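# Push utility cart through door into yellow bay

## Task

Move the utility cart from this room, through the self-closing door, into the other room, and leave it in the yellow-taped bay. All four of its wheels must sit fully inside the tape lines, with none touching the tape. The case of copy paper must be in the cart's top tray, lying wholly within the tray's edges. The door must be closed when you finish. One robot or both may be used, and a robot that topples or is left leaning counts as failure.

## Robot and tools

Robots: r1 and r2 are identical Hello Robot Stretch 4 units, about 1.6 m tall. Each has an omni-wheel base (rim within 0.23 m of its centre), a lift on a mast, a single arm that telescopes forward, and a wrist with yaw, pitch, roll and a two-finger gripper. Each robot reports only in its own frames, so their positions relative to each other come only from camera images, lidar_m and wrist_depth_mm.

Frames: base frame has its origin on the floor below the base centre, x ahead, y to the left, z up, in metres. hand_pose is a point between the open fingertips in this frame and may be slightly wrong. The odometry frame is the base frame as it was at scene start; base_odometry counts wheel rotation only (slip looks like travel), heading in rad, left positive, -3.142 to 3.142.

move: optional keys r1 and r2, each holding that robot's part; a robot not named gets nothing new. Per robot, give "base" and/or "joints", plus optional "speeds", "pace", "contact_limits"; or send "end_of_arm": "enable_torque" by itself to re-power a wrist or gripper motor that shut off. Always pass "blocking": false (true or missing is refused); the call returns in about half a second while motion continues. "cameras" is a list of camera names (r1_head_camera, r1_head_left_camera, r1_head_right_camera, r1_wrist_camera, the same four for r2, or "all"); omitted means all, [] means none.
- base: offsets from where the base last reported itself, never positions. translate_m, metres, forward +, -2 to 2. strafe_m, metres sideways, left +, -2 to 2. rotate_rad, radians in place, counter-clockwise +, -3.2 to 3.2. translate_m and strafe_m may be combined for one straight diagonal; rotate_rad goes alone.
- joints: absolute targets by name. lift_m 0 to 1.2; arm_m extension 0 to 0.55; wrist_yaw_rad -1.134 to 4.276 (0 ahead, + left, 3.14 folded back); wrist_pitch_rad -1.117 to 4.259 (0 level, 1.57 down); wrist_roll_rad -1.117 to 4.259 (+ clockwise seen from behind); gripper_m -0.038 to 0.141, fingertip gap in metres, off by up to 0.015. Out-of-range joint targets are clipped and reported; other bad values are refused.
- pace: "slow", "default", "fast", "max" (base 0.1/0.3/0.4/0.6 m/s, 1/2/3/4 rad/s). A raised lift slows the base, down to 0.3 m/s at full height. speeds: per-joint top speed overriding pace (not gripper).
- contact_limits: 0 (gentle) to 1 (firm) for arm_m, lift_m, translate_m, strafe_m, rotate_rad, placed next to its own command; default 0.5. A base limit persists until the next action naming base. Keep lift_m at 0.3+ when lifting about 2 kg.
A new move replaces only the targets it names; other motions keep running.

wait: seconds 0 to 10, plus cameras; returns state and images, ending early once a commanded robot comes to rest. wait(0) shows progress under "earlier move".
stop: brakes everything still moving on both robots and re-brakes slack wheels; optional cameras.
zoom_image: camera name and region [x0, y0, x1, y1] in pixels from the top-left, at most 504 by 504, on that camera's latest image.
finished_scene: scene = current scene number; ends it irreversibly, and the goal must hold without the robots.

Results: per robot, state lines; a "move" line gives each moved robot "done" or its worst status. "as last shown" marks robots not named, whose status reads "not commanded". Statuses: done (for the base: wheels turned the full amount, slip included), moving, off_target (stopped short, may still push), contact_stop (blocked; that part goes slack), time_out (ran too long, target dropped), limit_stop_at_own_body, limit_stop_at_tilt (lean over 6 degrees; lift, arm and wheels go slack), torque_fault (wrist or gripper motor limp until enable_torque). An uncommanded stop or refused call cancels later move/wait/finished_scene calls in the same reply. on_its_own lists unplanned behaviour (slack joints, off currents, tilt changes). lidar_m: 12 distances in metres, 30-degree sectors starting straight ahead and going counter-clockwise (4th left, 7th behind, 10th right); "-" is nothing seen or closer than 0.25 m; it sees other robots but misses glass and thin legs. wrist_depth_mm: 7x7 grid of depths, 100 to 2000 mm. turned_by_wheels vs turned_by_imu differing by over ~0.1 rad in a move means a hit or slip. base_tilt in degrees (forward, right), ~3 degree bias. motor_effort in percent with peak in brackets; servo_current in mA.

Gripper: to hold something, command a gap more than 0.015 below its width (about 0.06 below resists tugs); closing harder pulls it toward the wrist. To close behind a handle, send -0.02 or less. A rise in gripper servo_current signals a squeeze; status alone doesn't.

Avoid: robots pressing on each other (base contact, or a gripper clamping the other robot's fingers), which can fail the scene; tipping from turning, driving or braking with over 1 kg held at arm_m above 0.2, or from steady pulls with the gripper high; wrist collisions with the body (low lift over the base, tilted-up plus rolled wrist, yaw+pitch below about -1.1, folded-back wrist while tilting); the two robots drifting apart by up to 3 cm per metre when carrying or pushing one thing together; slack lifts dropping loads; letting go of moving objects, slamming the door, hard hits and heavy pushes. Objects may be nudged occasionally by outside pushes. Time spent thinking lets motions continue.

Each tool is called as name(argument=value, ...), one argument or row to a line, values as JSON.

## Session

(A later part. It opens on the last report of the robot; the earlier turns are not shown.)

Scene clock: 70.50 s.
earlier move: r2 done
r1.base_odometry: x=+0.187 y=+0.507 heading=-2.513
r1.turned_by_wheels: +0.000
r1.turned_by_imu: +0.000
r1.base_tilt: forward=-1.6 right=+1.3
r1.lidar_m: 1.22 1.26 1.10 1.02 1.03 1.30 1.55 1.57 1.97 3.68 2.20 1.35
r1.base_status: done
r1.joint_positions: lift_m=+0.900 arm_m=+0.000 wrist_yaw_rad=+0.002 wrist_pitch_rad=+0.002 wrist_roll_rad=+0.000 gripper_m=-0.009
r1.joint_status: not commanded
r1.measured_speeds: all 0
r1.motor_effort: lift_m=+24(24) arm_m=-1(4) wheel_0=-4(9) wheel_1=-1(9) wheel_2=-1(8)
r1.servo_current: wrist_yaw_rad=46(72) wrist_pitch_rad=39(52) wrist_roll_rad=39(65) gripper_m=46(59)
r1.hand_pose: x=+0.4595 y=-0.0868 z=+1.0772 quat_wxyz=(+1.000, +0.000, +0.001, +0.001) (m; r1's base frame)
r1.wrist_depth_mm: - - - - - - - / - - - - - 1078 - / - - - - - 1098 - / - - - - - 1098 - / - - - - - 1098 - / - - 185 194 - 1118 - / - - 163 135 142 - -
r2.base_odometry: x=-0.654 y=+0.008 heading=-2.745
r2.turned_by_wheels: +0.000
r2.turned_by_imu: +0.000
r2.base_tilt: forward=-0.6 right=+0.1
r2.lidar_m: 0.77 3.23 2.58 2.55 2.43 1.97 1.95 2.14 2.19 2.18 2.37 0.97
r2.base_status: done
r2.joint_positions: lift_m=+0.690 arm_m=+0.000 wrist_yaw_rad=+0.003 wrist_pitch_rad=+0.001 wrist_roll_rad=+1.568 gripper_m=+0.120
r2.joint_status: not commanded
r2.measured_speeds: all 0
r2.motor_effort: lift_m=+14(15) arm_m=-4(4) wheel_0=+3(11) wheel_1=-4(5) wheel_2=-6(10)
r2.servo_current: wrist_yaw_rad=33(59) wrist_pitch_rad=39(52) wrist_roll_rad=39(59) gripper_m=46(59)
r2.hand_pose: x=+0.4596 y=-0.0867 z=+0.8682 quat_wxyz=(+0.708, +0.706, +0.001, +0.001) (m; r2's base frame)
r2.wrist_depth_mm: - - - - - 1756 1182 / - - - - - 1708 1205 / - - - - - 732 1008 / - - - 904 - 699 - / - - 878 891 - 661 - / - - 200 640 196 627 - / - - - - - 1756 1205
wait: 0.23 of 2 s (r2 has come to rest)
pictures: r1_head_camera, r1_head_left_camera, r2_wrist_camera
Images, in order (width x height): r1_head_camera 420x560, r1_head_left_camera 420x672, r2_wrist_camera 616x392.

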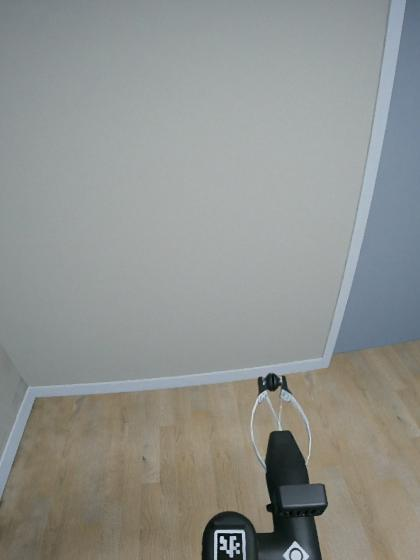

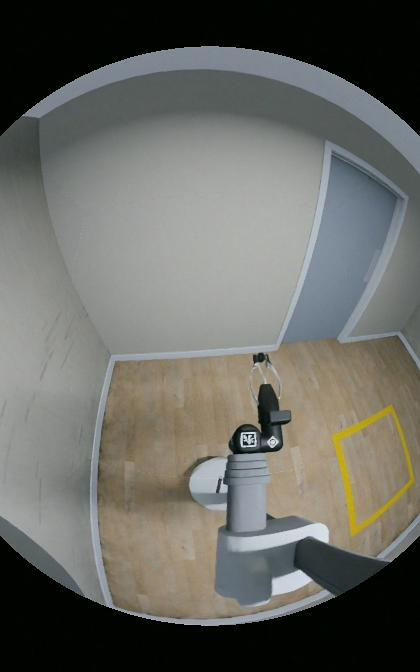

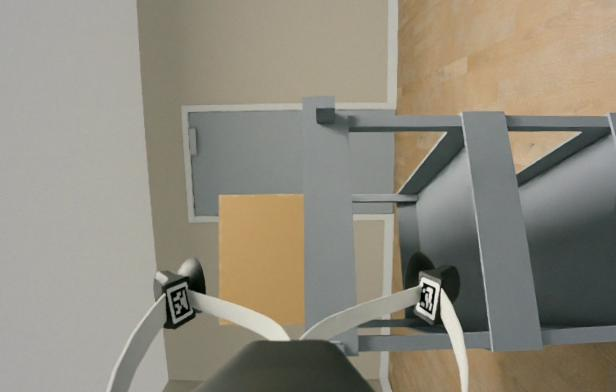

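move(
  r2={"base":{"translate_m":0.36},"joints":{"lift_m":0.67},"pace":"slow","contact_limits":{"translate_m":0.2}},
  r1={"base":{"strafe_m":-1.0}},
  blocking=false,
  cameras=[],
)

wait(
  seconds=4,
  cameras=[],
)

wait(
  seconds=3,
  cameras=["r1_head_left_camera","r2_head_camera","r2_wrist_camera"],
)

zoom_image(
  camera="r2_head_camera",
  region=[130, 330, 330, 500],
)

Scene clock: 81.33 s.
move: r1 moving; r2 moving
r1.base_odometry: x=+0.166 y=+0.537 heading=-2.513
r1.turned_by_wheels: +0.000
r1.turned_by_imu: +0.000
r1.base_tilt: forward=-1.6 right=+1.3
r1.lidar_m: 1.23 1.25 1.15 1.05 1.05 1.33 1.52 1.55 1.95 3.64 2.19 1.35
r1.base_status: strafe_m moving
r1.joint_positions: lift_m=+0.900 arm_m=+0.000 wrist_yaw_rad=+0.002 wrist_pitch_rad=+0.002 wrist_roll_rad=+0.000 gripper_m=-0.009
r1.joint_status: not commanded
r1.measured_speeds: translate_m=+0.000 strafe_m=-0.140 rotate_rad=-0.002 lift_m=+0.000 arm_m=+0.000 wrist_yaw_rad=+0.000 wrist_pitch_rad=+0.000 wrist_roll_rad=+0.000
r1.motor_effort: lift_m=+24(24) arm_m=-4(4) wheel_0=+10(11) wheel_1=-9(10) wheel_2=+0(2)
r1.servo_current: wrist_yaw_rad=65(65) wrist_pitch_rad=46(46) wrist_roll_rad=46(65) gripper_m=46(52)
r1.hand_pose: x=+0.4595 y=-0.0868 z=+1.0772 quat_wxyz=(+1.000, +0.000, +0.001, +0.001) (m; r1's base frame)
r1.wrist_depth_mm: - - - - - 1098 - / - - - - - 1098 - / - - - - - 1098 - / - - - - - 1098 - / - - - - - 1118 - / - - 185 195 - 1098 - / - - 163 135 142 - -
r2.base_odometry: x=-0.665 y=+0.003 heading=-2.745
r2.turned_by_wheels: +0.000
r2.turned_by_imu: +0.001
r2.base_tilt: forward=-0.7 right=+0.1
r2.lidar_m: 0.76 3.25 2.56 2.54 2.47 1.98 1.95 2.14 2.19 2.17 2.39 0.94
r2.base_status: translate_m moving
r2.joint_positions: lift_m=+0.672 arm_m=+0.000 wrist_yaw_rad=+0.003 wrist_pitch_rad=+0.001 wrist_roll_rad=+1.568 gripper_m=+0.120
r2.joint_status: lift_m moving
r2.measured_speeds: translate_m=+0.048 strafe_m=+0.001 rotate_rad=-0.001 lift_m=-0.029 arm_m=+0.000 wrist_yaw_rad=+0.000 wrist_pitch_rad=+0.000 wrist_roll_rad=+0.000
r2.motor_effort: lift_m=+12(15) arm_m=-4(4) wheel_0=+7(8) wheel_1=+6(7) wheel_2=-10(10)
r2.servo_current: wrist_yaw_rad=46(52) wrist_pitch_rad=33(39) wrist_roll_rad=46(65) gripper_m=52(52)
r2.contact_limits: translate_m 0.2
r2.hand_pose: x=+0.4596 y=-0.0867 z=+0.8499 quat_wxyz=(+0.708, +0.706, +0.001, +0.001) (m; r2's base frame)
r2.wrist_depth_mm: - - - - - 1708 1182 / - - - - - 1756 1160 / - - - 723 - 723 991 / - - - 683 - 683 - / - - 866 668 - 647 - / - - 199 627 200 634 - / - - - - - 1576 1098
pictures: none
No camera images: "cameras" was empty.

Scene clock: 85.33 s.
earlier move: r1 moving; r2 moving
r1.base_odometry: x=-0.401 y=+1.316 heading=-2.513
r1.turned_by_wheels: +0.000
r1.turned_by_imu: -0.005
r1.base_tilt: forward=-1.6 right=+1.3
r1.lidar_m: 1.39 1.36 1.73 1.99 2.03 1.54 1.38 1.42 1.79 2.68 2.32 1.59
r1.base_status: strafe_m moving
r1.joint_positions: lift_m=+0.900 arm_m=+0.000 wrist_yaw_rad=+0.002 wrist_pitch_rad=+0.002 wrist_roll_rad=+0.000 gripper_m=-0.009
r1.joint_status: not commanded
r1.measured_speeds: all 0
r1.motor_effort: lift_m=+23(24) arm_m=-4(4) wheel_0=+2(13) wheel_1=-1(10) wheel_2=+0(2)
r1.servo_current: wrist_yaw_rad=39(72) wrist_pitch_rad=39(52) wrist_roll_rad=52(72) gripper_m=46(59)
r1.hand_pose: x=+0.4595 y=-0.0868 z=+1.0772 quat_wxyz=(+1.000, +0.000, +0.001, +0.001) (m; r1's base frame)
r1.wrist_depth_mm: - 1138 - - - 1308 - / - 1160 - - - 1255 - / - 1182 - - - 1336 - / - 1118 - - 1308 1336 - / - 1098 - - - 1336 - / - 1098 183 194 - 1336 - / - 138 163 135 142 - -
r2.base_odometry: x=-0.985 y=-0.131 heading=-2.745
r2.turned_by_wheels: +0.000
r2.turned_by_imu: +0.001
r2.base_tilt: forward=-0.7 right=+0.1
r2.lidar_m: 0.41 0.45 2.54 2.49 2.76 2.32 2.29 2.52 2.23 2.21 2.40 0.53
r2.base_status: translate_m moving
r2.joint_positions: lift_m=+0.670 arm_m=+0.000 wrist_yaw_rad=+0.003 wrist_pitch_rad=+0.001 wrist_roll_rad=+1.568 gripper_m=+0.120
r2.joint_status: all done
r2.measured_speeds: translate_m=+0.011 strafe_m=+0.000 rotate_rad=+0.000 lift_m=+0.000 arm_m=+0.000 wrist_yaw_rad=+0.000 wrist_pitch_rad=+0.000 wrist_roll_rad=+0.000
r2.motor_effort: lift_m=+14(15) arm_m=-4(4) wheel_0=+2(11) wheel_1=+4(7) wheel_2=-5(11)
r2.servo_current: wrist_yaw_rad=46(65) wrist_pitch_rad=39(52) wrist_roll_rad=46(65) gripper_m=52(59)
r2.contact_limits: translate_m 0.2
r2.hand_pose: x=+0.4596 y=-0.0867 z=+0.8482 quat_wxyz=(+0.708, +0.706, +0.001, +0.001) (m; r2's base frame)
r2.wrist_depth_mm: - - - 327 - 1618 1182 / - - - 373 387 402 387 / - - - 351 - 1808 - / - - - 338 - - - / - - 535 319 325 - - / - - 200 258 198 - - / - - 525 - - - -
wait: 4.00 s; no rest
pictures: none
No camera images: "cameras" was empty.

Scene clock: 85.50 s.
earlier move: r1 done; r2 moving
r1.base_odometry: x=-0.401 y=+1.316 heading=-2.513
r1.turned_by_wheels: +0.000
r1.turned_by_imu: +0.000
r1.base_tilt: forward=-1.6 right=+1.3
r1.lidar_m: 1.40 1.37 1.75 1.98 2.02 1.55 1.41 1.43 1.82 2.69 2.32 1.58
r1.base_status: done
r1.joint_positions: lift_m=+0.900 arm_m=+0.000 wrist_yaw_rad=+0.002 wrist_pitch_rad=+0.002 wrist_roll_rad=+0.000 gripper_m=-0.009
r1.joint_status: not commanded
r1.measured_speeds: all 0
r1.motor_effort: lift_m=+23(24) arm_m=-4(4) wheel_0=+2(13) wheel_1=+0(10) wheel_2=+0(2)
r1.servo_current: wrist_yaw_rad=52(72) wrist_pitch_rad=46(52) wrist_roll_rad=46(72) gripper_m=52(59)
r1.hand_pose: x=+0.4595 y=-0.0868 z=+1.0772 quat_wxyz=(+1.000, +0.000, +0.001, +0.001) (m; r1's base frame)
r1.wrist_depth_mm: - 1160 - - - 1308 - / - 1160 - - - 1281 - / - 1160 - - - 1308 - / - 1098 - - 1281 1336 - / - 1098 - - - 1336 - / - 1118 184 195 - 1308 - / - 138 163 135 141 - -
r2.base_odometry: x=-0.985 y=-0.131 heading=-2.745
r2.turned_by_wheels: +0.000
r2.turned_by_imu: +0.000
r2.base_tilt: forward=-0.7 right=+0.0
r2.lidar_m: 0.44 0.45 2.52 2.48 2.78 2.33 2.28 2.52 2.24 2.20 2.43 0.53
r2.base_status: translate_m moving
r2.joint_positions: lift_m=+0.670 arm_m=+0.000 wrist_yaw_rad=+0.003 wrist_pitch_rad=+0.001 wrist_roll_rad=+1.568 gripper_m=+0.120
r2.joint_status: all done
r2.measured_speeds: all 0
r2.motor_effort: lift_m=+14(15) arm_m=-4(4) wheel_0=+4(11) wheel_1=+4(7) wheel_2=-4(11)
r2.servo_current: wrist_yaw_rad=46(65) wrist_pitch_rad=46(52) wrist_roll_rad=52(65) gripper_m=52(59)
r2.contact_limits: translate_m 0.2
r2.hand_pose: x=+0.4596 y=-0.0867 z=+0.8482 quat_wxyz=(+0.708, +0.706, +0.001, +0.001) (m; r2's base frame)
r2.wrist_depth_mm: - - - 325 - 1661 1160 / - - - 370 387 402 399 / - - - 351 - 1808 - / - - - 336 - - - / - - 535 320 325 - - / - - 199 257 198 - - / - - 525 - - - -
wait: 0.17 of 3 s (r1 has come to rest)
pictures: r1_head_left_camera, r2_head_camera, r2_wrist_camera
Images, in order (width x height): r1_head_left_camera 420x672, r2_head_camera 420x560, r2_wrist_camera 616x392.

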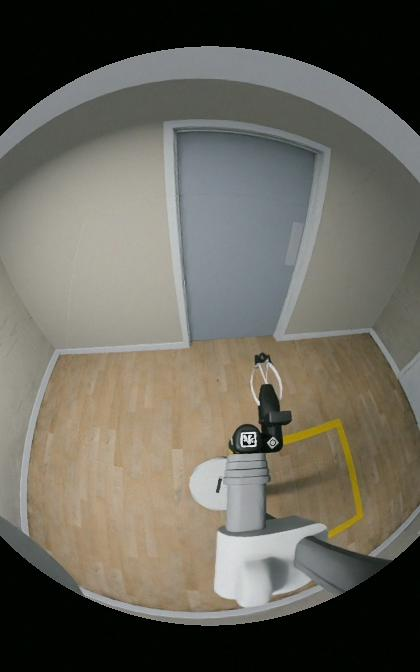

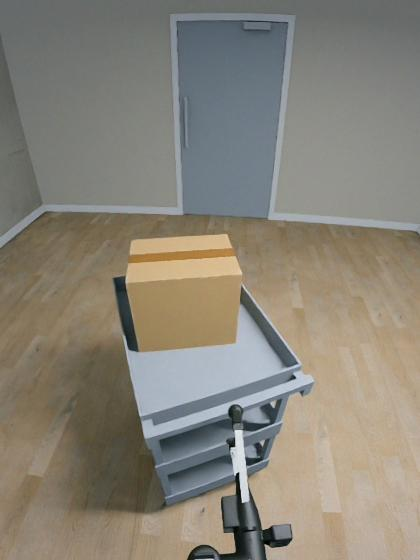

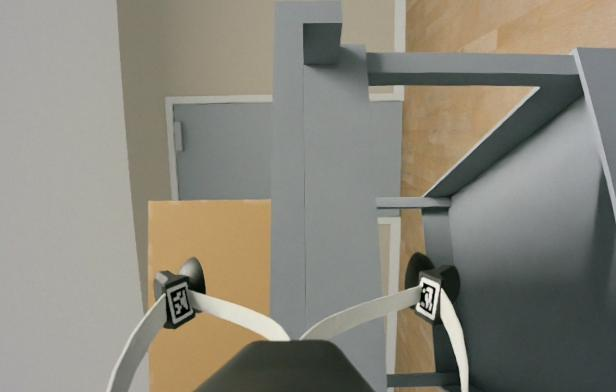

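Scaled by 2.520 from the camera's 420x560 image, which has a finer 1200x1600 frame.

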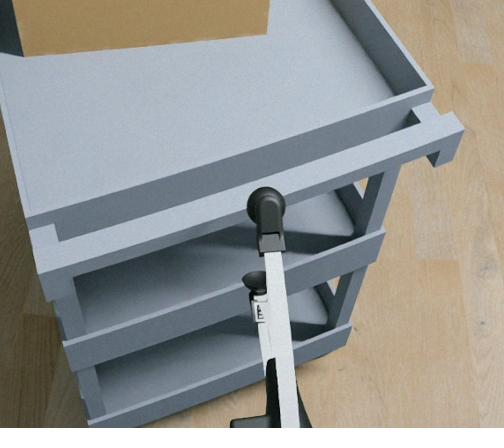

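move(
  r2={"base":{"translate_m":0.035},"pace":"slow","contact_limits":{"translate_m":0.2}},
  blocking=false,
  cameras=[],
)

wait(
  seconds=1.5,
  cameras=["r2_head_camera"],
)

zoom_image(
  camera="r2_head_camera",
  region=[130, 330, 330, 500],
)

Scene clock: 91.00 s.
earlier move: r2 done
move: r2 moving
r1: as last shown
r1.lidar_m: 1.34 1.35 1.74 1.99 1.99 1.55 1.40 1.43 1.80 2.70 2.32 1.58
r1.motor_effort: lift_m=+23(23) arm_m=-3(4) wheel_0=+2(2) wheel_1=+0(1) wheel_2=+0(0)
r1.servo_current: wrist_yaw_rad=52(65) wrist_pitch_rad=39(46) wrist_roll_rad=59(59) gripper_m=59(59)
r1.wrist_depth_mm: - 1138 - - - 1336 - / - 1182 - - - 1255 - / - 1160 - - - 1281 - / - 1098 - - 1336 1308 - / - 1078 - - - 1336 - / - 1118 185 195 - 1336 - / - 138 163 135 142 - -
r2.base_odometry: x=-0.997 y=-0.136 heading=-2.745
r2.turned_by_wheels: +0.000
r2.turned_by_imu: +0.001
r2.base_tilt: forward=-0.7 right=+0.1
r2.lidar_m: 0.41 0.42 2.54 2.48 2.76 2.36 2.32 2.56 2.25 2.21 2.44 0.52
r2.base_status: translate_m moving
r2.joint_positions: lift_m=+0.670 arm_m=+0.000 wrist_yaw_rad=+0.003 wrist_pitch_rad=+0.001 wrist_roll_rad=+1.568 gripper_m=+0.120
r2.joint_status: not commanded
r2.measured_speeds: translate_m=+0.049 strafe_m=+0.000 rotate_rad=+0.000 lift_m=+0.000 arm_m=+0.000 wrist_yaw_rad=+0.000 wrist_pitch_rad=+0.000 wrist_roll_rad=+0.000
r2.motor_effort: lift_m=+14(14) arm_m=-4(4) wheel_0=+7(8) wheel_1=+6(7) wheel_2=-8(11)
r2.servo_current: wrist_yaw_rad=46(52) wrist_pitch_rad=39(46) wrist_roll_rad=52(52) gripper_m=59(59)
r2.contact_limits: translate_m 0.2
r2.hand_pose: x=+0.4596 y=-0.0867 z=+0.8482 quat_wxyz=(+0.708, +0.706, +0.001, +0.001) (m; r2's base frame)
r2.wrist_depth_mm: - - - 322 - 1576 1182 / - - - 359 377 1499 375 / - - - 338 - 1808 - / - - - 270 - 866 - / - - 530 310 319 - - / - - 200 246 195 - - / - - 517 - - - -
pictures: none
No camera images: "cameras" was empty.

Scene clock: 91.97 s.
earlier move: r2 done
r1.base_odometry: x=-0.401 y=+1.316 heading=-2.513
r1.turned_by_wheels: +0.000
r1.turned_by_imu: +0.000
r1.base_tilt: forward=-1.6 right=+1.3
r1.lidar_m: 1.40 1.39 1.73 1.99 2.04 1.56 1.41 1.43 1.81 2.69 2.29 1.58
r1.base_status: not commanded
r1.joint_positions: lift_m=+0.900 arm_m=+0.000 wrist_yaw_rad=+0.002 wrist_pitch_rad=+0.002 wrist_roll_rad=+0.000 gripper_m=-0.009
r1.joint_status: not commanded
r1.measured_speeds: all 0
r1.motor_effort: lift_m=+23(23) arm_m=-3(4) wheel_0=+2(2) wheel_1=-1(1) wheel_2=+0(0)
r1.servo_current: wrist_yaw_rad=39(65) wrist_pitch_rad=46(52) wrist_roll_rad=65(65) gripper_m=52(59)
r1.hand_pose: x=+0.4595 y=-0.0868 z=+1.0772 quat_wxyz=(+1.000, +0.000, +0.001, +0.001) (m; r1's base frame)
r1.wrist_depth_mm: - 1160 - - - 1336 - / - 1160 - - - 1281 - / - 1182 - - - 1281 - / - 1098 - - 1308 1308 - / - 1098 - - - 1336 - / - 1118 184 194 - 1336 - / - 138 162 135 142 - -
r2.base_odometry: x=-1.017 y=-0.144 heading=-2.745
r2.turned_by_wheels: +0.000
r2.turned_by_imu: +0.000
r2.base_tilt: forward=-0.7 right=+0.0
r2.lidar_m: 0.40 0.41 2.56 2.50 2.79 2.34 2.33 2.60 2.25 2.22 2.44 0.51
r2.base_status: done
r2.joint_positions: lift_m=+0.670 arm_m=+0.000 wrist_yaw_rad=+0.003 wrist_pitch_rad=+0.001 wrist_roll_rad=+1.568 gripper_m=+0.120
r2.joint_status: not commanded
r2.measured_speeds: all 0
r2.motor_effort: lift_m=+14(14) arm_m=-4(4) wheel_0=+3(8) wheel_1=+5(7) wheel_2=-6(11)
r2.servo_current: wrist_yaw_rad=46(59) wrist_pitch_rad=39(52) wrist_roll_rad=52(65) gripper_m=52(59)
r2.contact_limits: translate_m 0.2
r2.hand_pose: x=+0.4596 y=-0.0867 z=+0.8482 quat_wxyz=(+0.708, +0.706, +0.001, +0.001) (m; r2's base frame)
r2.wrist_depth_mm: - - - 289 - 1576 1098 / - - - 327 366 1464 427 / - - - 257 - 1708 - / - - - 300 891 878 - / - - 500 286 293 - - / - - 200 225 198 - - / - - 492 - - 809 -
wait: 0.97 of 1.5 s (r2 has come to rest)
pictures: r2_head_camera
Images, in order (width x height): r2_head_camera 420x560.

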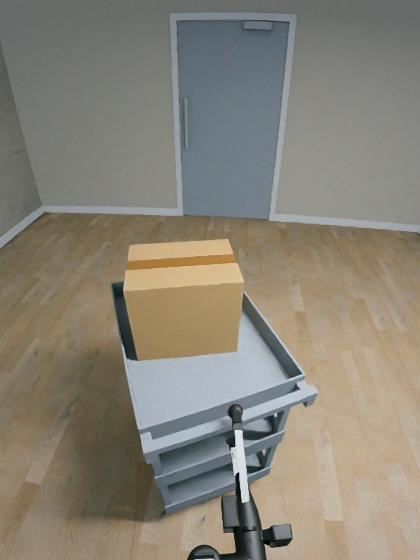

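Scaled by 2.520 from the camera's 420x560 image, which has a finer 1200x1600 frame.

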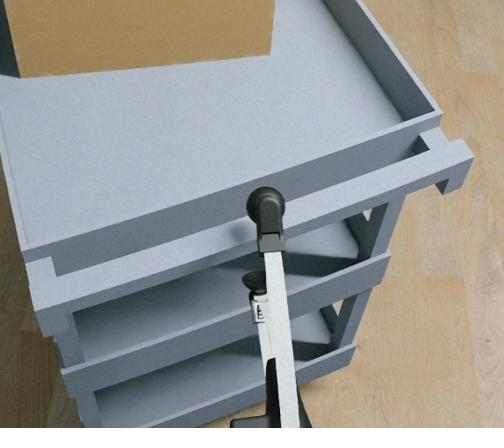

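move(
  r2={"joints":{"gripper_m":-0.037}},
  blocking=false,
  cameras=[],
)

wait(
  seconds=2.5,
  cameras=["r2_head_camera"],
)

move(
  r2={"base":{"translate_m":-0.6},"pace":"slow"},
  blocking=false,
  cameras=[],
)

wait(
  seconds=8,
  cameras=["r2_head_camera"],
)

Scene clock: 101.90 s.
move: r2 moving
r1: as last shown
r1.lidar_m: 1.38 1.39 1.70 1.99 2.03 1.55 1.37 1.41 1.80 2.66 2.30 1.59
r1.motor_effort: lift_m=+23(23) arm_m=-3(4) wheel_0=+2(2) wheel_1=+0(1) wheel_2=+0(0)
r1.servo_current: wrist_yaw_rad=46(65) wrist_pitch_rad=46(46) wrist_roll_rad=39(52) gripper_m=46(52)
r1.wrist_depth_mm: - 1138 - - - 1308 - / - 1160 - - - 1281 - / - 1160 - - - 1308 - / - 1098 - - 1308 1397 - / - 1078 - - - 1366 - / - 1118 185 195 - 1336 - / - 138 163 135 142 - -
r2.base_odometry: x=-1.017 y=-0.144 heading=-2.745
r2.turned_by_wheels: +0.000
r2.turned_by_imu: +0.000
r2.base_tilt: forward=-0.6 right=+0.1
r2.lidar_m: 0.40 0.40 2.54 2.49 2.76 2.34 2.34 2.60 2.25 2.22 2.46 0.50
r2.base_status: not commanded
r2.joint_positions: lift_m=+0.670 arm_m=+0.000 wrist_yaw_rad=+0.003 wrist_pitch_rad=+0.001 wrist_roll_rad=+1.568 gripper_m=+0.106
r2.joint_status: gripper_m moving
r2.measured_speeds: all 0
r2.motor_effort: lift_m=+14(14) arm_m=-4(4) wheel_0=+3(4) wheel_1=+5(5) wheel_2=-6(6)
r2.servo_current: wrist_yaw_rad=46(52) wrist_pitch_rad=39(46) wrist_roll_rad=46(52) gripper_m=111(117)
r2.contact_limits: translate_m 0.2
r2.hand_pose: x=+0.4596 y=-0.0867 z=+0.8482 quat_wxyz=(+0.708, +0.706, +0.001, +0.001) (m; r2's base frame)
r2.wrist_depth_mm: - - - 287 - 1537 1098 / - - - 327 366 1464 427 / - - - 258 - 1756 - / - - - 298 891 891 - / - - 500 286 291 891 - / - - 196 224 190 - - / - 492 496 - - - -
pictures: none
No camera images: "cameras" was empty.

Scene clock: 103.67 s.
earlier move: r2 done
r1.base_odometry: x=-0.401 y=+1.316 heading=-2.513
r1.turned_by_wheels: +0.000
r1.turned_by_imu: +0.000
r1.base_tilt: forward=-1.6 right=+1.2
r1.lidar_m: 1.38 1.39 1.75 2.00 2.02 1.54 1.40 1.44 1.82 2.67 2.27 1.58
r1.base_status: not commanded
r1.joint_positions: lift_m=+0.900 arm_m=+0.000 wrist_yaw_rad=+0.002 wrist_pitch_rad=+0.002 wrist_roll_rad=+0.000 gripper_m=-0.009
r1.joint_status: not commanded
r1.measured_speeds: all 0
r1.motor_effort: lift_m=+23(23) arm_m=-4(4) wheel_0=+2(3) wheel_1=+0(1) wheel_2=+0(0)
r1.servo_current: wrist_yaw_rad=52(78) wrist_pitch_rad=39(46) wrist_roll_rad=59(72) gripper_m=52(59)
r1.hand_pose: x=+0.4595 y=-0.0868 z=+1.0772 quat_wxyz=(+1.000, +0.000, +0.001, +0.001) (m; r1's base frame)
r1.wrist_depth_mm: - 1118 - - - 1308 - / - 1160 - - - 1281 - / - 1182 - - - 1336 - / - 1098 - - 1366 1336 - / - 1098 - - - 1308 - / - 1098 183 195 - 1336 - / - 138 162 135 142 - -
r2.base_odometry: x=-1.018 y=-0.144 heading=-2.745
r2.turned_by_wheels: +0.000
r2.turned_by_imu: +0.000
r2.base_tilt: forward=-0.7 right=+0.1
r2.lidar_m: 0.38 0.39 2.55 2.49 2.79 2.36 2.31 2.56 2.24 2.21 2.45 0.51
r2.base_status: not commanded
r2.joint_positions: lift_m=+0.670 arm_m=+0.000 wrist_yaw_rad=+0.003 wrist_pitch_rad=+0.000 wrist_roll_rad=+1.568 gripper_m=-0.035
r2.joint_status: all done
r2.measured_speeds: all 0
r2.motor_effort: lift_m=+14(14) arm_m=-4(4) wheel_0=+3(4) wheel_1=+5(5) wheel_2=-4(6)
r2.servo_current: wrist_yaw_rad=46(65) wrist_pitch_rad=46(46) wrist_roll_rad=52(59) gripper_m=176(364)
r2.contact_limits: translate_m 0.2
r2.hand_pose: x=+0.4596 y=-0.0867 z=+0.8486 quat_wxyz=(+0.708, +0.706, +0.001, +0.001) (m; r2's base frame)
r2.wrist_depth_mm: - - - 285 347 1430 1098 / - - - 327 347 1499 362 / - - - 307 319 1983 - / - - - 244 303 878 - / - - 504 233 290 866 - / - - 182 217 178 - - / - 496 496 - - 131 -
wait: 1.77 of 2.5 s (r2 has come to rest)
pictures: r2_head_camera
Images, in order (width x height): r2_head_camera 420x560.

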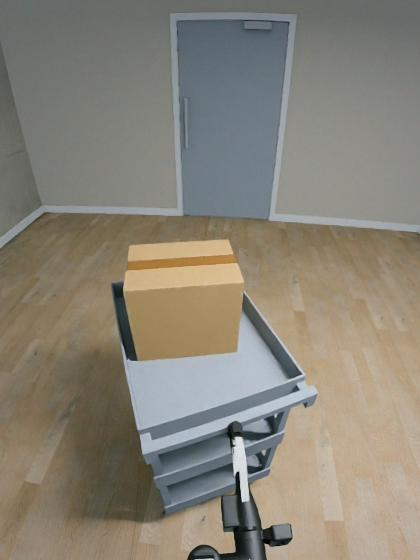

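Scene clock: 104.17 s.
move: r2 moving
r1: as last shown
r1.lidar_m: 1.34 1.37 1.75 2.01 2.03 1.55 1.39 1.40 1.83 2.70 2.28 1.59
r1.motor_effort: lift_m=+23(23) arm_m=-4(4) wheel_0=+2(2) wheel_1=+0(1) wheel_2=+0(0)
r1.servo_current: wrist_yaw_rad=46(65) wrist_pitch_rad=46(46) wrist_roll_rad=46(65) gripper_m=46(52)
r1.wrist_depth_mm: - 1160 - - - 1308 - / - 1160 - - - 1308 - / - 1160 - - - 1308 - / - 1118 - - 1308 1336 - / - 1118 - - - 1336 - / - 1118 184 194 - 1366 - / - 138 163 135 141 - -
r2.base_odometry: x=-1.006 y=-0.140 heading=-2.745
r2.turned_by_wheels: +0.000
r2.turned_by_imu: +0.000
r2.base_tilt: forward=-0.7 right=+0.0
r2.lidar_m: 0.41 0.42 2.54 2.50 2.77 2.35 2.31 2.53 2.23 2.21 2.45 0.52
r2.base_status: translate_m moving
r2.joint_positions: lift_m=+0.670 arm_m=+0.000 wrist_yaw_rad=+0.003 wrist_pitch_rad=+0.000 wrist_roll_rad=+1.568 gripper_m=-0.035
r2.joint_status: not commanded
r2.measured_speeds: translate_m=-0.050 strafe_m=+0.001 rotate_rad=+0.005 lift_m=-0.009 arm_m=+0.000 wrist_yaw_rad=+0.000 wrist_pitch_rad=+0.002 wrist_roll_rad=+0.000
r2.motor_effort: lift_m=+16(16) arm_m=-4(4) wheel_0=-7(8) wheel_1=-6(8) wheel_2=+10(12)
r2.servo_current: wrist_yaw_rad=39(46) wrist_pitch_rad=33(46) wrist_roll_rad=46(52) gripper_m=143(182)
r2.hand_pose: x=+0.4596 y=-0.0867 z=+0.8481 quat_wxyz=(+0.708, +0.706, +0.001, +0.001) (m; r2's base frame)
r2.wrist_depth_mm: - - - 298 - 1499 1118 / - - - 340 368 1464 370 / - - - 320 - 1756 - / - - - 309 820 - - / - - 512 247 917 - - / - - 185 198 178 - - / - - 504 - - - -
pictures: none
No camera images: "cameras" was empty.

Scene clock: 110.97 s.
earlier move: r2 done
r1.base_odometry: x=-0.401 y=+1.316 heading=-2.513
r1.turned_by_wheels: +0.000
r1.turned_by_imu: +0.000
r1.base_tilt: forward=-1.6 right=+1.3
r1.lidar_m: 1.37 1.38 1.74 2.01 2.03 1.53 1.40 1.43 1.81 2.70 2.33 1.60
r1.base_status: not commanded
r1.joint_positions: lift_m=+0.900 arm_m=+0.000 wrist_yaw_rad=+0.002 wrist_pitch_rad=+0.002 wrist_roll_rad=+0.000 gripper_m=-0.009
r1.joint_status: not commanded
r1.measured_speeds: all 0
r1.motor_effort: lift_m=+23(23) arm_m=-3(4) wheel_0=+2(3) wheel_1=+0(1) wheel_2=+0(0)
r1.servo_current: wrist_yaw_rad=39(78) wrist_pitch_rad=39(52) wrist_roll_rad=46(72) gripper_m=46(59)
r1.hand_pose: x=+0.4595 y=-0.0868 z=+1.0772 quat_wxyz=(+1.000, +0.000, +0.001, +0.001) (m; r1's base frame)
r1.wrist_depth_mm: - 1160 - - - 1336 - / - 1160 - - - 1255 - / - 1160 - - - 1336 - / - 1098 - - 1308 1336 - / - 1118 - - - 1336 - / - 1098 184 194 - 1366 - / - 138 163 135 142 - -
r2.base_odometry: x=-0.464 y=+0.087 heading=-2.745
r2.turned_by_wheels: +0.000
r2.turned_by_imu: +0.001
r2.base_tilt: forward=-0.7 right=+0.1
r2.lidar_m: 1.00 3.27 2.62 2.56 2.18 1.75 1.74 1.94 2.17 2.13 2.36 1.16
r2.base_status: done
r2.joint_positions: lift_m=+0.670 arm_m=+0.000 wrist_yaw_rad=+0.003 wrist_pitch_rad=+0.000 wrist_roll_rad=+1.568 gripper_m=-0.035
r2.joint_status: not commanded
r2.measured_speeds: all 0
r2.motor_effort: lift_m=+18(18) arm_m=-4(4) wheel_0=-5(11) wheel_1=-4(8) wheel_2=+6(12)
r2.servo_current: wrist_yaw_rad=46(72) wrist_pitch_rad=39(52) wrist_roll_rad=46(59) gripper_m=117(182)
r2.hand_pose: x=+0.4596 y=-0.0867 z=+0.8481 quat_wxyz=(+0.708, +0.706, +0.001, +0.001) (m; r2's base frame)
r2.wrist_depth_mm: - - - - - 1661 1160 / - - - - - 1708 1182 / - - - - - 1499 1078 / - - - 1098 1366 904 - / - - - 1078 - 854 - / - - 186 198 179 820 1118 / - - - - - 1397 1182
wait: 6.80 of 8 s (r2 has come to rest)
pictures: r2_head_camera
Images, in order (width x height): r2_head_camera 420x560.

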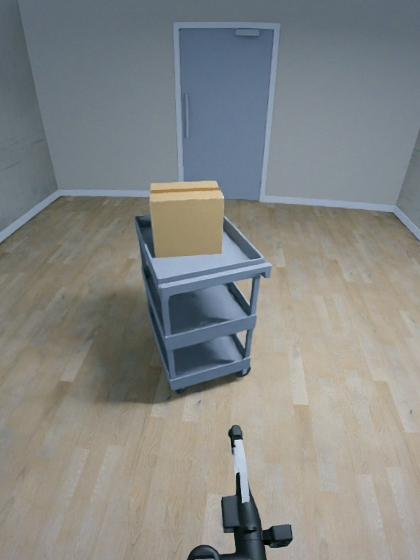

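move(
  r2={"base":{"rotate_rad":0.3},"joints":{"gripper_m":0.12,"lift_m":0.685}},
  blocking=false,
  cameras=[],
)

wait(
  seconds=2.5,
  cameras=[],
)

move(
  r2={"base":{"strafe_m":-0.24,"translate_m":0.12}},
  blocking=false,
  cameras=[],
)

wait(
  seconds=4,
  cameras=["r2_head_camera","r2_wrist_camera"],
)

Scene clock: 119.47 s.
move: r2 moving
r1: as last shown
r1.lidar_m: 1.37 1.37 1.75 2.00 2.03 1.53 1.40 1.42 1.82 2.71 2.31 1.58
r1.motor_effort: lift_m=+23(23) arm_m=-4(4) wheel_0=+2(2) wheel_1=+0(1) wheel_2=+0(0)
r1.servo_current: wrist_yaw_rad=52(65) wrist_pitch_rad=39(52) wrist_roll_rad=33(65) gripper_m=52(52)
r1.wrist_depth_mm: - 1138 - - - 1308 - / - 1160 - - - 1281 - / - 1138 - - - 1281 - / - 1098 - - 1336 1336 - / - 1118 - - - 1336 - / - 1118 184 194 - 1308 - / - 138 163 135 142 - -
r2.base_odometry: x=-0.464 y=+0.087 heading=-2.519
r2.turned_by_wheels: +0.226
r2.turned_by_imu: +0.220
r2.base_tilt: forward=-0.7 right=+0.1
r2.lidar_m: 1.01 2.87 2.55 2.62 1.94 1.74 1.75 2.19 2.13 2.16 2.70 1.05
r2.base_status: rotate_rad moving
r2.joint_positions: lift_m=+0.685 arm_m=+0.000 wrist_yaw_rad=+0.003 wrist_pitch_rad=+0.000 wrist_roll_rad=+1.568 gripper_m=-0.011
r2.joint_status: lift_m moving; gripper_m moving
r2.measured_speeds: translate_m=+0.000 strafe_m=-0.001 rotate_rad=+0.578 lift_m=+0.000 arm_m=+0.000 wrist_yaw_rad=+0.000 wrist_pitch_rad=+0.000 wrist_roll_rad=+0.000
r2.motor_effort: lift_m=+19(23) arm_m=-4(4) wheel_0=-6(10) wheel_1=-3(9) wheel_2=-6(11)
r2.servo_current: wrist_yaw_rad=46(59) wrist_pitch_rad=33(46) wrist_roll_rad=52(59) gripper_m=85(124)
r2.hand_pose: x=+0.4595 y=-0.0867 z=+0.8628 quat_wxyz=(+0.708, +0.706, +0.001, +0.001) (m; r2's base frame)
r2.wrist_depth_mm: - - - - - 1464 1042 / - - - 1025 - 842 - / - - - 1042 - 831 - / - - - 1078 - 820 - / - - - - - 1756 1229 / - - 187 202 180 1661 1205 / - - - - - 1499 1205
pictures: none
No camera images: "cameras" was empty.

Scene clock: 121.23 s.
earlier move: r2 done
r1.base_odometry: x=-0.401 y=+1.316 heading=-2.513
r1.turned_by_wheels: +0.000
r1.turned_by_imu: +0.000
r1.base_tilt: forward=-1.6 right=+1.3
r1.lidar_m: 1.38 1.38 1.75 2.00 2.02 1.55 1.38 1.43 1.80 2.67 2.30 1.57
r1.base_status: not commanded
r1.joint_positions: lift_m=+0.900 arm_m=+0.000 wrist_yaw_rad=+0.002 wrist_pitch_rad=+0.002 wrist_roll_rad=+0.000 gripper_m=-0.009
r1.joint_status: not commanded
r1.measured_speeds: all 0
r1.motor_effort: lift_m=+23(23) arm_m=-3(4) wheel_0=+2(3) wheel_1=+0(1) wheel_2=+0(0)
r1.servo_current: wrist_yaw_rad=46(65) wrist_pitch_rad=39(52) wrist_roll_rad=52(72) gripper_m=46(52)
r1.hand_pose: x=+0.4595 y=-0.0868 z=+1.0772 quat_wxyz=(+1.000, +0.000, +0.001, +0.001) (m; r1's base frame)
r1.wrist_depth_mm: - 1160 - - - 1308 - / - 1160 - - - 1281 - / - 1138 - - - 1308 - / - 1098 - - 1308 1336 - / - 1118 - - - 1336 - / - 1118 185 194 - 1336 - / - 138 163 135 142 - -
r2.base_odometry: x=-0.464 y=+0.087 heading=-2.446
r2.turned_by_wheels: +0.073
r2.turned_by_imu: +0.072
r2.base_tilt: forward=-0.6 right=+0.1
r2.lidar_m: 0.98 2.77 2.57 2.65 1.87 1.72 1.77 2.30 2.11 2.19 2.84 1.03
r2.base_status: done
r2.joint_positions: lift_m=+0.685 arm_m=+0.000 wrist_yaw_rad=+0.003 wrist_pitch_rad=+0.000 wrist_roll_rad=+1.568 gripper_m=+0.120
r2.joint_status: all done
r2.measured_speeds: all 0
r2.motor_effort: lift_m=+21(23) arm_m=-4(4) wheel_0=-5(10) wheel_1=-2(9) wheel_2=-4(11)
r2.servo_current: wrist_yaw_rad=39(65) wrist_pitch_rad=39(46) wrist_roll_rad=52(65) gripper_m=52(130)
r2.hand_pose: x=+0.4595 y=-0.0867 z=+0.8628 quat_wxyz=(+0.708, +0.706, +0.001, +0.001) (m; r2's base frame)
r2.wrist_depth_mm: - - - - - 1118 - / - - - 991 - 788 - / - - - 1025 - 798 - / - - - - - 1756 1205 / - - - - - 1618 1229 / - - 199 - 213 1537 1205 / - - - - - 1756 1205
wait: 1.77 of 2.5 s (r2 has come to rest)
pictures: none
No camera images: "cameras" was empty.

Scene clock: 121.73 s.
move: r2 moving
r1: as last shown
r1.lidar_m: 1.39 1.38 1.72 1.99 2.02 1.53 1.38 1.42 1.80 2.71 2.32 1.60
r1.motor_effort: lift_m=+23(23) arm_m=-4(4) wheel_0=+2(2) wheel_1=+0(1) wheel_2=+0(0)
r1.servo_current: wrist_yaw_rad=46(52) wrist_pitch_rad=46(46) wrist_roll_rad=33(59) gripper_m=52(52)
r1.wrist_depth_mm: - 1160 - - - 1336 - / - 1160 - - - 1281 - / - 1182 - - - 1308 - / - 1098 - - 1336 1366 - / - 1098 - - - 1366 - / - 1118 184 195 - 1336 - / - 138 163 135 142 - -
r2.base_odometry: x=-0.493 y=+0.100 heading=-2.446
r2.turned_by_wheels: +0.000
r2.turned_by_imu: +0.000
r2.base_tilt: forward=-0.6 right=+0.1
r2.lidar_m: 0.98 2.79 2.59 2.68 1.89 1.74 1.82 2.29 2.12 2.16 2.84 0.98
r2.base_status: translate_m moving; strafe_m moving
r2.joint_positions: lift_m=+0.685 arm_m=+0.000 wrist_yaw_rad=+0.003 wrist_pitch_rad=+0.000 wrist_roll_rad=+1.568 gripper_m=+0.120
r2.joint_status: not commanded
r2.measured_speeds: translate_m=+0.055 strafe_m=-0.109 rotate_rad=+0.003 lift_m=+0.000 arm_m=+0.000 wrist_yaw_rad=+0.000 wrist_pitch_rad=+0.000 wrist_roll_rad=+0.000
r2.motor_effort: lift_m=+21(21) arm_m=-4(4) wheel_0=+10(11) wheel_1=-7(10) wheel_2=-9(10)
r2.servo_current: wrist_yaw_rad=33(52) wrist_pitch_rad=39(46) wrist_roll_rad=52(52) gripper_m=59(59)
r2.hand_pose: x=+0.4595 y=-0.0867 z=+0.8628 quat_wxyz=(+0.708, +0.706, +0.001, +0.001) (m; r2's base frame)
r2.wrist_depth_mm: - - - - - 1025 - / - - - 991 - 788 - / - - - 1025 - 798 - / - - - - - 1756 1205 / - - - - - 1661 1205 / - - 198 - 214 1537 1205 / - - - - - 1756 1182
pictures: none
No camera images: "cameras" was empty.

Scene clock: 123.60 s.
earlier move: r2 done
r1.base_odometry: x=-0.401 y=+1.316 heading=-2.513
r1.turned_by_wheels: +0.000
r1.turned_by_imu: +0.000
r1.base_tilt: forward=-1.6 right=+1.3
r1.lidar_m: 1.42 1.39 1.71 2.00 2.03 1.54 1.40 1.42 1.84 2.70 2.29 1.56
r1.base_status: not commanded
r1.joint_positions: lift_m=+0.900 arm_m=+0.000 wrist_yaw_rad=+0.002 wrist_pitch_rad=+0.002 wrist_roll_rad=+0.000 gripper_m=-0.009
r1.joint_status: not commanded
r1.measured_speeds: all 0
r1.motor_effort: lift_m=+23(23) arm_m=-4(4) wheel_0=+2(2) wheel_1=+0(1) wheel_2=+0(0)
r1.servo_current: wrist_yaw_rad=65(65) wrist_pitch_rad=46(52) wrist_roll_rad=39(65) gripper_m=52(52)
r1.hand_pose: x=+0.4595 y=-0.0868 z=+1.0772 quat_wxyz=(+1.000, +0.000, +0.001, +0.001) (m; r1's base frame)
r1.wrist_depth_mm: - 1182 - - - 1336 - / - 1138 - - - 1281 - / - 1160 - - - 1308 - / - 1138 - - 1308 1308 - / - 1118 - - - 1336 - / - 1118 184 195 - 1336 - / - 138 163 135 142 - -
r2.base_odometry: x=-0.710 y=+0.195 heading=-2.446
r2.turned_by_wheels: +0.000
r2.turned_by_imu: +0.001
r2.base_tilt: forward=-0.7 right=+0.1
r2.lidar_m: 0.86 2.96 2.73 2.81 2.09 1.94 1.99 2.09 1.97 2.02 2.61 0.90
r2.base_status: done
r2.joint_positions: lift_m=+0.685 arm_m=+0.000 wrist_yaw_rad=+0.003 wrist_pitch_rad=+0.000 wrist_roll_rad=+1.568 gripper_m=+0.120
r2.joint_status: not commanded
r2.measured_speeds: all 0
r2.motor_effort: lift_m=+21(21) arm_m=-4(4) wheel_0=+3(13) wheel_1=-3(10) wheel_2=-4(10)
r2.servo_current: wrist_yaw_rad=46(59) wrist_pitch_rad=39(46) wrist_roll_rad=46(59) gripper_m=52(59)
r2.hand_pose: x=+0.4595 y=-0.0867 z=+0.8628 quat_wxyz=(+0.708, +0.706, +0.001, +0.001) (m; r2's base frame)
r2.wrist_depth_mm: - - - - - 1708 1182 / - - - - - 676 1042 / - - - 878 - 691 - / - - 917 891 - 691 - / - - - 931 - 691 - / - - 199 634 198 1430 1205 / - - - - - 1756 1229
wait: 1.87 of 4 s (r2 has come to rest)
pictures: r2_head_camera, r2_wrist_camera
Images, in order (width x height): r2_head_camera 420x560, r2_wrist_camera 616x392.

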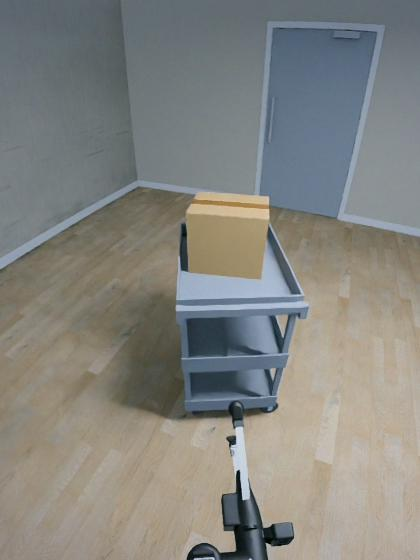

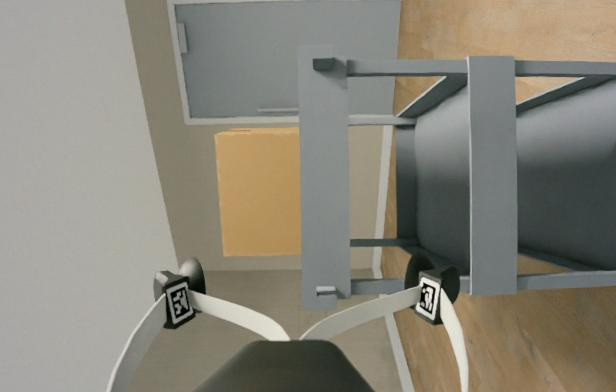

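move(
  r2={"base":{"translate_m":0.3,"strafe_m":-0.085},"pace":"slow"},
  blocking=false,
  cameras=[],
)

wait(
  seconds=6,
  cameras=["r2_wrist_camera"],
)

move(
  r2={"base":{"translate_m":0.17},"pace":"slow","contact_limits":{"translate_m":0.2}},
  blocking=false,
  cameras=[],
)

wait(
  seconds=4,
  cameras=["r2_wrist_camera","r2_head_camera"],
)

zoom_image(
  camera="r2_head_camera",
  region=[130, 330, 330, 500],
)

Scene clock: 131.03 s.
move: r2 moving
r1: as last shown
r1.lidar_m: 1.38 1.38 1.73 2.00 2.01 1.54 1.39 1.42 1.81 2.70 2.31 1.59
r1.motor_effort: lift_m=+23(23) arm_m=-3(4) wheel_0=+2(2) wheel_1=+0(1) wheel_2=+0(0)
r1.servo_current: wrist_yaw_rad=39(65) wrist_pitch_rad=39(46) wrist_roll_rad=46(59) gripper_m=52(52)
r1.wrist_depth_mm: - 1138 - - - 1336 - / - 1160 - - - 1281 - / - 1138 - - - 1336 - / - 1098 - - 1308 1336 - / - 1138 - - - 1366 - / - 1118 185 195 - 1308 - / - 138 162 135 142 - -
r2.base_odometry: x=-0.722 y=+0.190 heading=-2.446
r2.turned_by_wheels: +0.000
r2.turned_by_imu: +0.001
r2.base_tilt: forward=-0.6 right=+0.1
r2.lidar_m: 0.84 2.97 2.76 2.81 2.10 1.97 2.01 2.13 1.97 2.03 2.64 0.88
r2.base_status: translate_m moving; strafe_m moving
r2.joint_positions: lift_m=+0.685 arm_m=+0.000 wrist_yaw_rad=+0.003 wrist_pitch_rad=+0.000 wrist_roll_rad=+1.568 gripper_m=+0.120
r2.joint_status: not commanded
r2.measured_speeds: translate_m=+0.049 strafe_m=-0.014 rotate_rad=+0.001 lift_m=+0.000 arm_m=+0.000 wrist_yaw_rad=+0.000 wrist_pitch_rad=+0.000 wrist_roll_rad=+0.000
r2.motor_effort: lift_m=+21(21) arm_m=-4(4) wheel_0=+7(10) wheel_1=+5(5) wheel_2=-9(11)
r2.servo_current: wrist_yaw_rad=46(52) wrist_pitch_rad=46(46) wrist_roll_rad=46(65) gripper_m=52(52)
r2.hand_pose: x=+0.4595 y=-0.0867 z=+0.8628 quat_wxyz=(+0.708, +0.706, +0.001, +0.001) (m; r2's base frame)
r2.wrist_depth_mm: - - - - - 1708 1182 / - - - - - 668 1078 / - - - 866 - 676 - / - - 904 878 - 683 - / - - - 931 - - - / - - 198 621 195 1430 1182 / - - - - - 1708 1205
pictures: none
No camera images: "cameras" was empty.

Scene clock: 134.90 s.
earlier move: r2 done
r1.base_odometry: x=-0.401 y=+1.316 heading=-2.513
r1.turned_by_wheels: +0.000
r1.turned_by_imu: +0.000
r1.base_tilt: forward=-1.6 right=+1.3
r1.lidar_m: 1.40 1.38 1.76 2.00 2.02 1.55 1.40 1.42 1.82 2.69 2.30 1.60
r1.base_status: not commanded
r1.joint_positions: lift_m=+0.900 arm_m=+0.000 wrist_yaw_rad=+0.002 wrist_pitch_rad=+0.002 wrist_roll_rad=+0.000 gripper_m=-0.009
r1.joint_status: not commanded
r1.measured_speeds: all 0
r1.motor_effort: lift_m=+23(23) arm_m=-4(4) wheel_0=+2(3) wheel_1=+0(1) wheel_2=+0(0)
r1.servo_current: wrist_yaw_rad=46(72) wrist_pitch_rad=46(52) wrist_roll_rad=26(72) gripper_m=46(59)
r1.hand_pose: x=+0.4595 y=-0.0868 z=+1.0772 quat_wxyz=(+1.000, +0.000, +0.001, +0.001) (m; r1's base frame)
r1.wrist_depth_mm: - 1160 - - - 1308 - / - 1138 - - - 1281 - / - 1138 - - - 1308 - / - 1118 - - 1336 1336 - / - 1098 - - - 1336 - / - 1118 184 195 - 1308 - / - 138 163 135 142 - -
r2.base_odometry: x=-0.995 y=+0.068 heading=-2.446
r2.turned_by_wheels: +0.000
r2.turned_by_imu: +0.001
r2.base_tilt: forward=-0.7 right=+0.0
r2.lidar_m: 0.55 2.88 2.69 2.76 2.43 2.25 2.32 2.17 2.02 2.06 2.67 0.59
r2.base_status: done
r2.joint_positions: lift_m=+0.685 arm_m=+0.000 wrist_yaw_rad=+0.003 wrist_pitch_rad=+0.000 wrist_roll_rad=+1.568 gripper_m=+0.120
r2.joint_status: not commanded
r2.measured_speeds: all 0
r2.motor_effort: lift_m=+21(21) arm_m=-4(4) wheel_0=+5(11) wheel_1=+4(7) wheel_2=-5(11)
r2.servo_current: wrist_yaw_rad=46(65) wrist_pitch_rad=39(52) wrist_roll_rad=52(65) gripper_m=52(59)
r2.hand_pose: x=+0.4595 y=-0.0867 z=+0.8628 quat_wxyz=(+0.708, +0.706, +0.001, +0.001) (m; r2's base frame)
r2.wrist_depth_mm: - - - 364 - 1576 1182 / - - - 389 421 554 418 / - - - 394 - - - / - - 603 392 - - - / - - 621 392 392 - - / - - 217 336 196 - - / - - - - - 1863 -
wait: 3.87 of 6 s (r2 has come to rest)
pictures: r2_wrist_camera
Images, in order (width x height): r2_wrist_camera 616x392.

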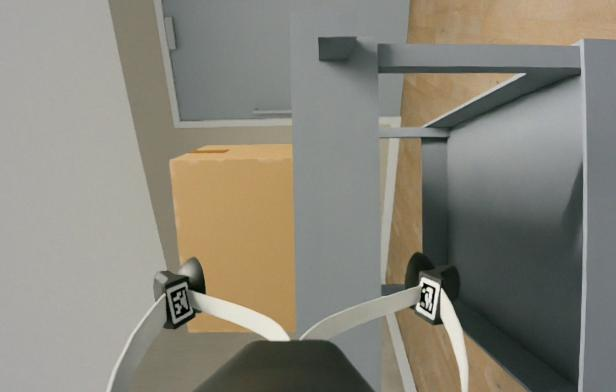

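Scene clock: 135.40 s.
move: r2 moving
r1: as last shown
r1.lidar_m: 1.36 1.38 1.73 2.00 2.02 1.54 1.40 1.44 1.84 2.67 2.32 1.59
r1.servo_current: wrist_yaw_rad=59(59) wrist_pitch_rad=46(52) wrist_roll_rad=39(59) gripper_m=46(52)
r1.wrist_depth_mm: - 1182 - - - 1281 - / - 1160 - - - 1281 - / - 1160 - - - 1308 - / - 1118 - - 1336 1336 - / - 1118 - - - 1397 - / - 1138 185 194 - 1366 - / - 138 162 135 142 - -
r2.base_odometry: x=-1.004 y=+0.060 heading=-2.445
r2.turned_by_wheels: +0.000
r2.turned_by_imu: +0.000
r2.base_tilt: forward=-0.7 right=+0.1
r2.lidar_m: 0.55 0.55 2.70 2.75 2.42 2.24 2.33 2.15 2.02 2.09 2.69 0.58
r2.base_status: translate_m moving
r2.joint_positions: lift_m=+0.685 arm_m=+0.000 wrist_yaw_rad=+0.003 wrist_pitch_rad=+0.000 wrist_roll_rad=+1.568 gripper_m=+0.120
r2.joint_status: not commanded
r2.measured_speeds: translate_m=+0.050 strafe_m=+0.000 rotate_rad=+0.002 lift_m=+0.000 arm_m=+0.000 wrist_yaw_rad=+0.000 wrist_pitch_rad=+0.000 wrist_roll_rad=+0.000
r2.motor_effort: lift_m=+21(21) arm_m=-4(4) wheel_0=+7(11) wheel_1=+6(7) wheel_2=-10(10)
r2.servo_current: wrist_yaw_rad=46(52) wrist_pitch_rad=39(46) wrist_roll_rad=59(59) gripper_m=46(59)
r2.contact_limits: translate_m 0.2
r2.hand_pose: x=+0.4595 y=-0.0867 z=+0.8628 quat_wxyz=(+0.708, +0.706, +0.001, +0.001) (m; r2's base frame)
r2.wrist_depth_mm: - - - 317 - 1576 1182 / - - - 379 387 1576 - / - - - 382 379 - - / - - 585 379 - - - / - - 609 384 384 - - / - - 218 325 196 - - / - - - - - 1863 -
pictures: none
No camera images: "cameras" was empty.

Scene clock: 137.87 s.
earlier move: r2 done
r1.base_odometry: x=-0.401 y=+1.316 heading=-2.513
r1.turned_by_wheels: +0.000
r1.turned_by_imu: +0.000
r1.base_tilt: forward=-1.6 right=+1.3
r1.lidar_m: 1.38 1.38 1.72 2.00 2.02 1.54 1.39 1.41 1.83 2.67 2.31 1.58
r1.base_status: not commanded
r1.joint_positions: lift_m=+0.900 arm_m=+0.000 wrist_yaw_rad=+0.002 wrist_pitch_rad=+0.002 wrist_roll_rad=+0.000 gripper_m=-0.009
r1.joint_status: not commanded
r1.measured_speeds: all 0
r1.motor_effort: lift_m=+23(23) arm_m=-4(4) wheel_0=+2(3) wheel_1=+0(1) wheel_2=+0(0)
r1.servo_current: wrist_yaw_rad=46(72) wrist_pitch_rad=39(52) wrist_roll_rad=65(65) gripper_m=46(59)
r1.hand_pose: x=+0.4595 y=-0.0868 z=+1.0772 quat_wxyz=(+1.000, +0.000, +0.001, +0.001) (m; r1's base frame)
r1.wrist_depth_mm: - 1138 - - - 1308 - / - 1138 - - - 1281 - / - 1160 - - - 1308 - / - 1098 - - 1366 1281 - / - 1118 - - - 1366 - / - 1118 184 194 - 1336 - / - 138 163 135 142 - -
r2.base_odometry: x=-1.125 y=-0.041 heading=-2.445
r2.turned_by_wheels: +0.000
r2.turned_by_imu: +0.000
r2.base_tilt: forward=-0.6 right=+0.1
r2.lidar_m: 0.38 0.40 2.62 2.69 2.58 2.39 2.46 2.25 2.09 2.16 2.77 0.42
r2.base_status: done
r2.joint_positions: lift_m=+0.685 arm_m=+0.000 wrist_yaw_rad=+0.002 wrist_pitch_rad=+0.001 wrist_roll_rad=+1.568 gripper_m=+0.120
r2.joint_status: not commanded
r2.measured_speeds: all 0
r2.motor_effort: lift_m=+21(21) arm_m=-4(4) wheel_0=+4(11) wheel_1=+6(7) wheel_2=-7(10)
r2.servo_current: wrist_yaw_rad=39(59) wrist_pitch_rad=39(46) wrist_roll_rad=33(59) gripper_m=52(59)
r2.contact_limits: translate_m 0.2
r2.hand_pose: x=+0.4595 y=-0.0870 z=+0.8627 quat_wxyz=(+0.708, +0.706, +0.001, +0.000) (m; r2's base frame)
r2.wrist_depth_mm: - - - 167 227 1661 1160 / - - - 167 228 1537 - / - - 634 167 227 820 - / - 436 433 167 228 831 - / - 455 445 168 228 - - / - - 200 168 213 - - / - - 480 - 229 1863 -
wait: 2.47 of 4 s (r2 has come to rest)
pictures: r2_head_camera, r2_wrist_camera
Images, in order (width x height): r2_head_camera 420x560, r2_wrist_camera 616x392.

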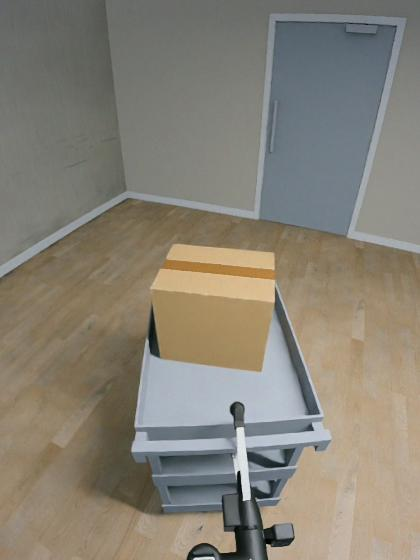

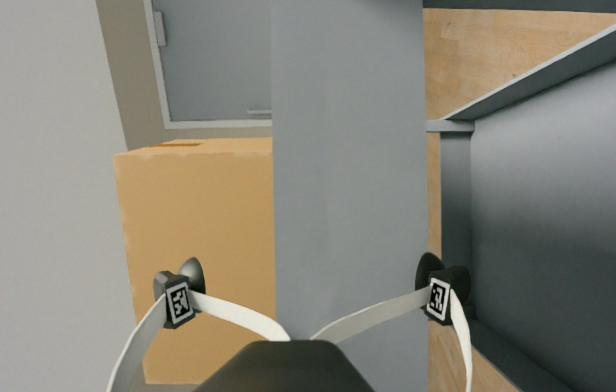

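Scaled by 2.520 from the camera's 420x560 image, which has a finer 1200x1600 frame.

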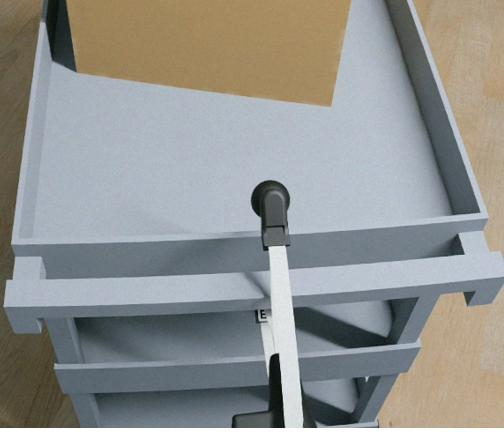

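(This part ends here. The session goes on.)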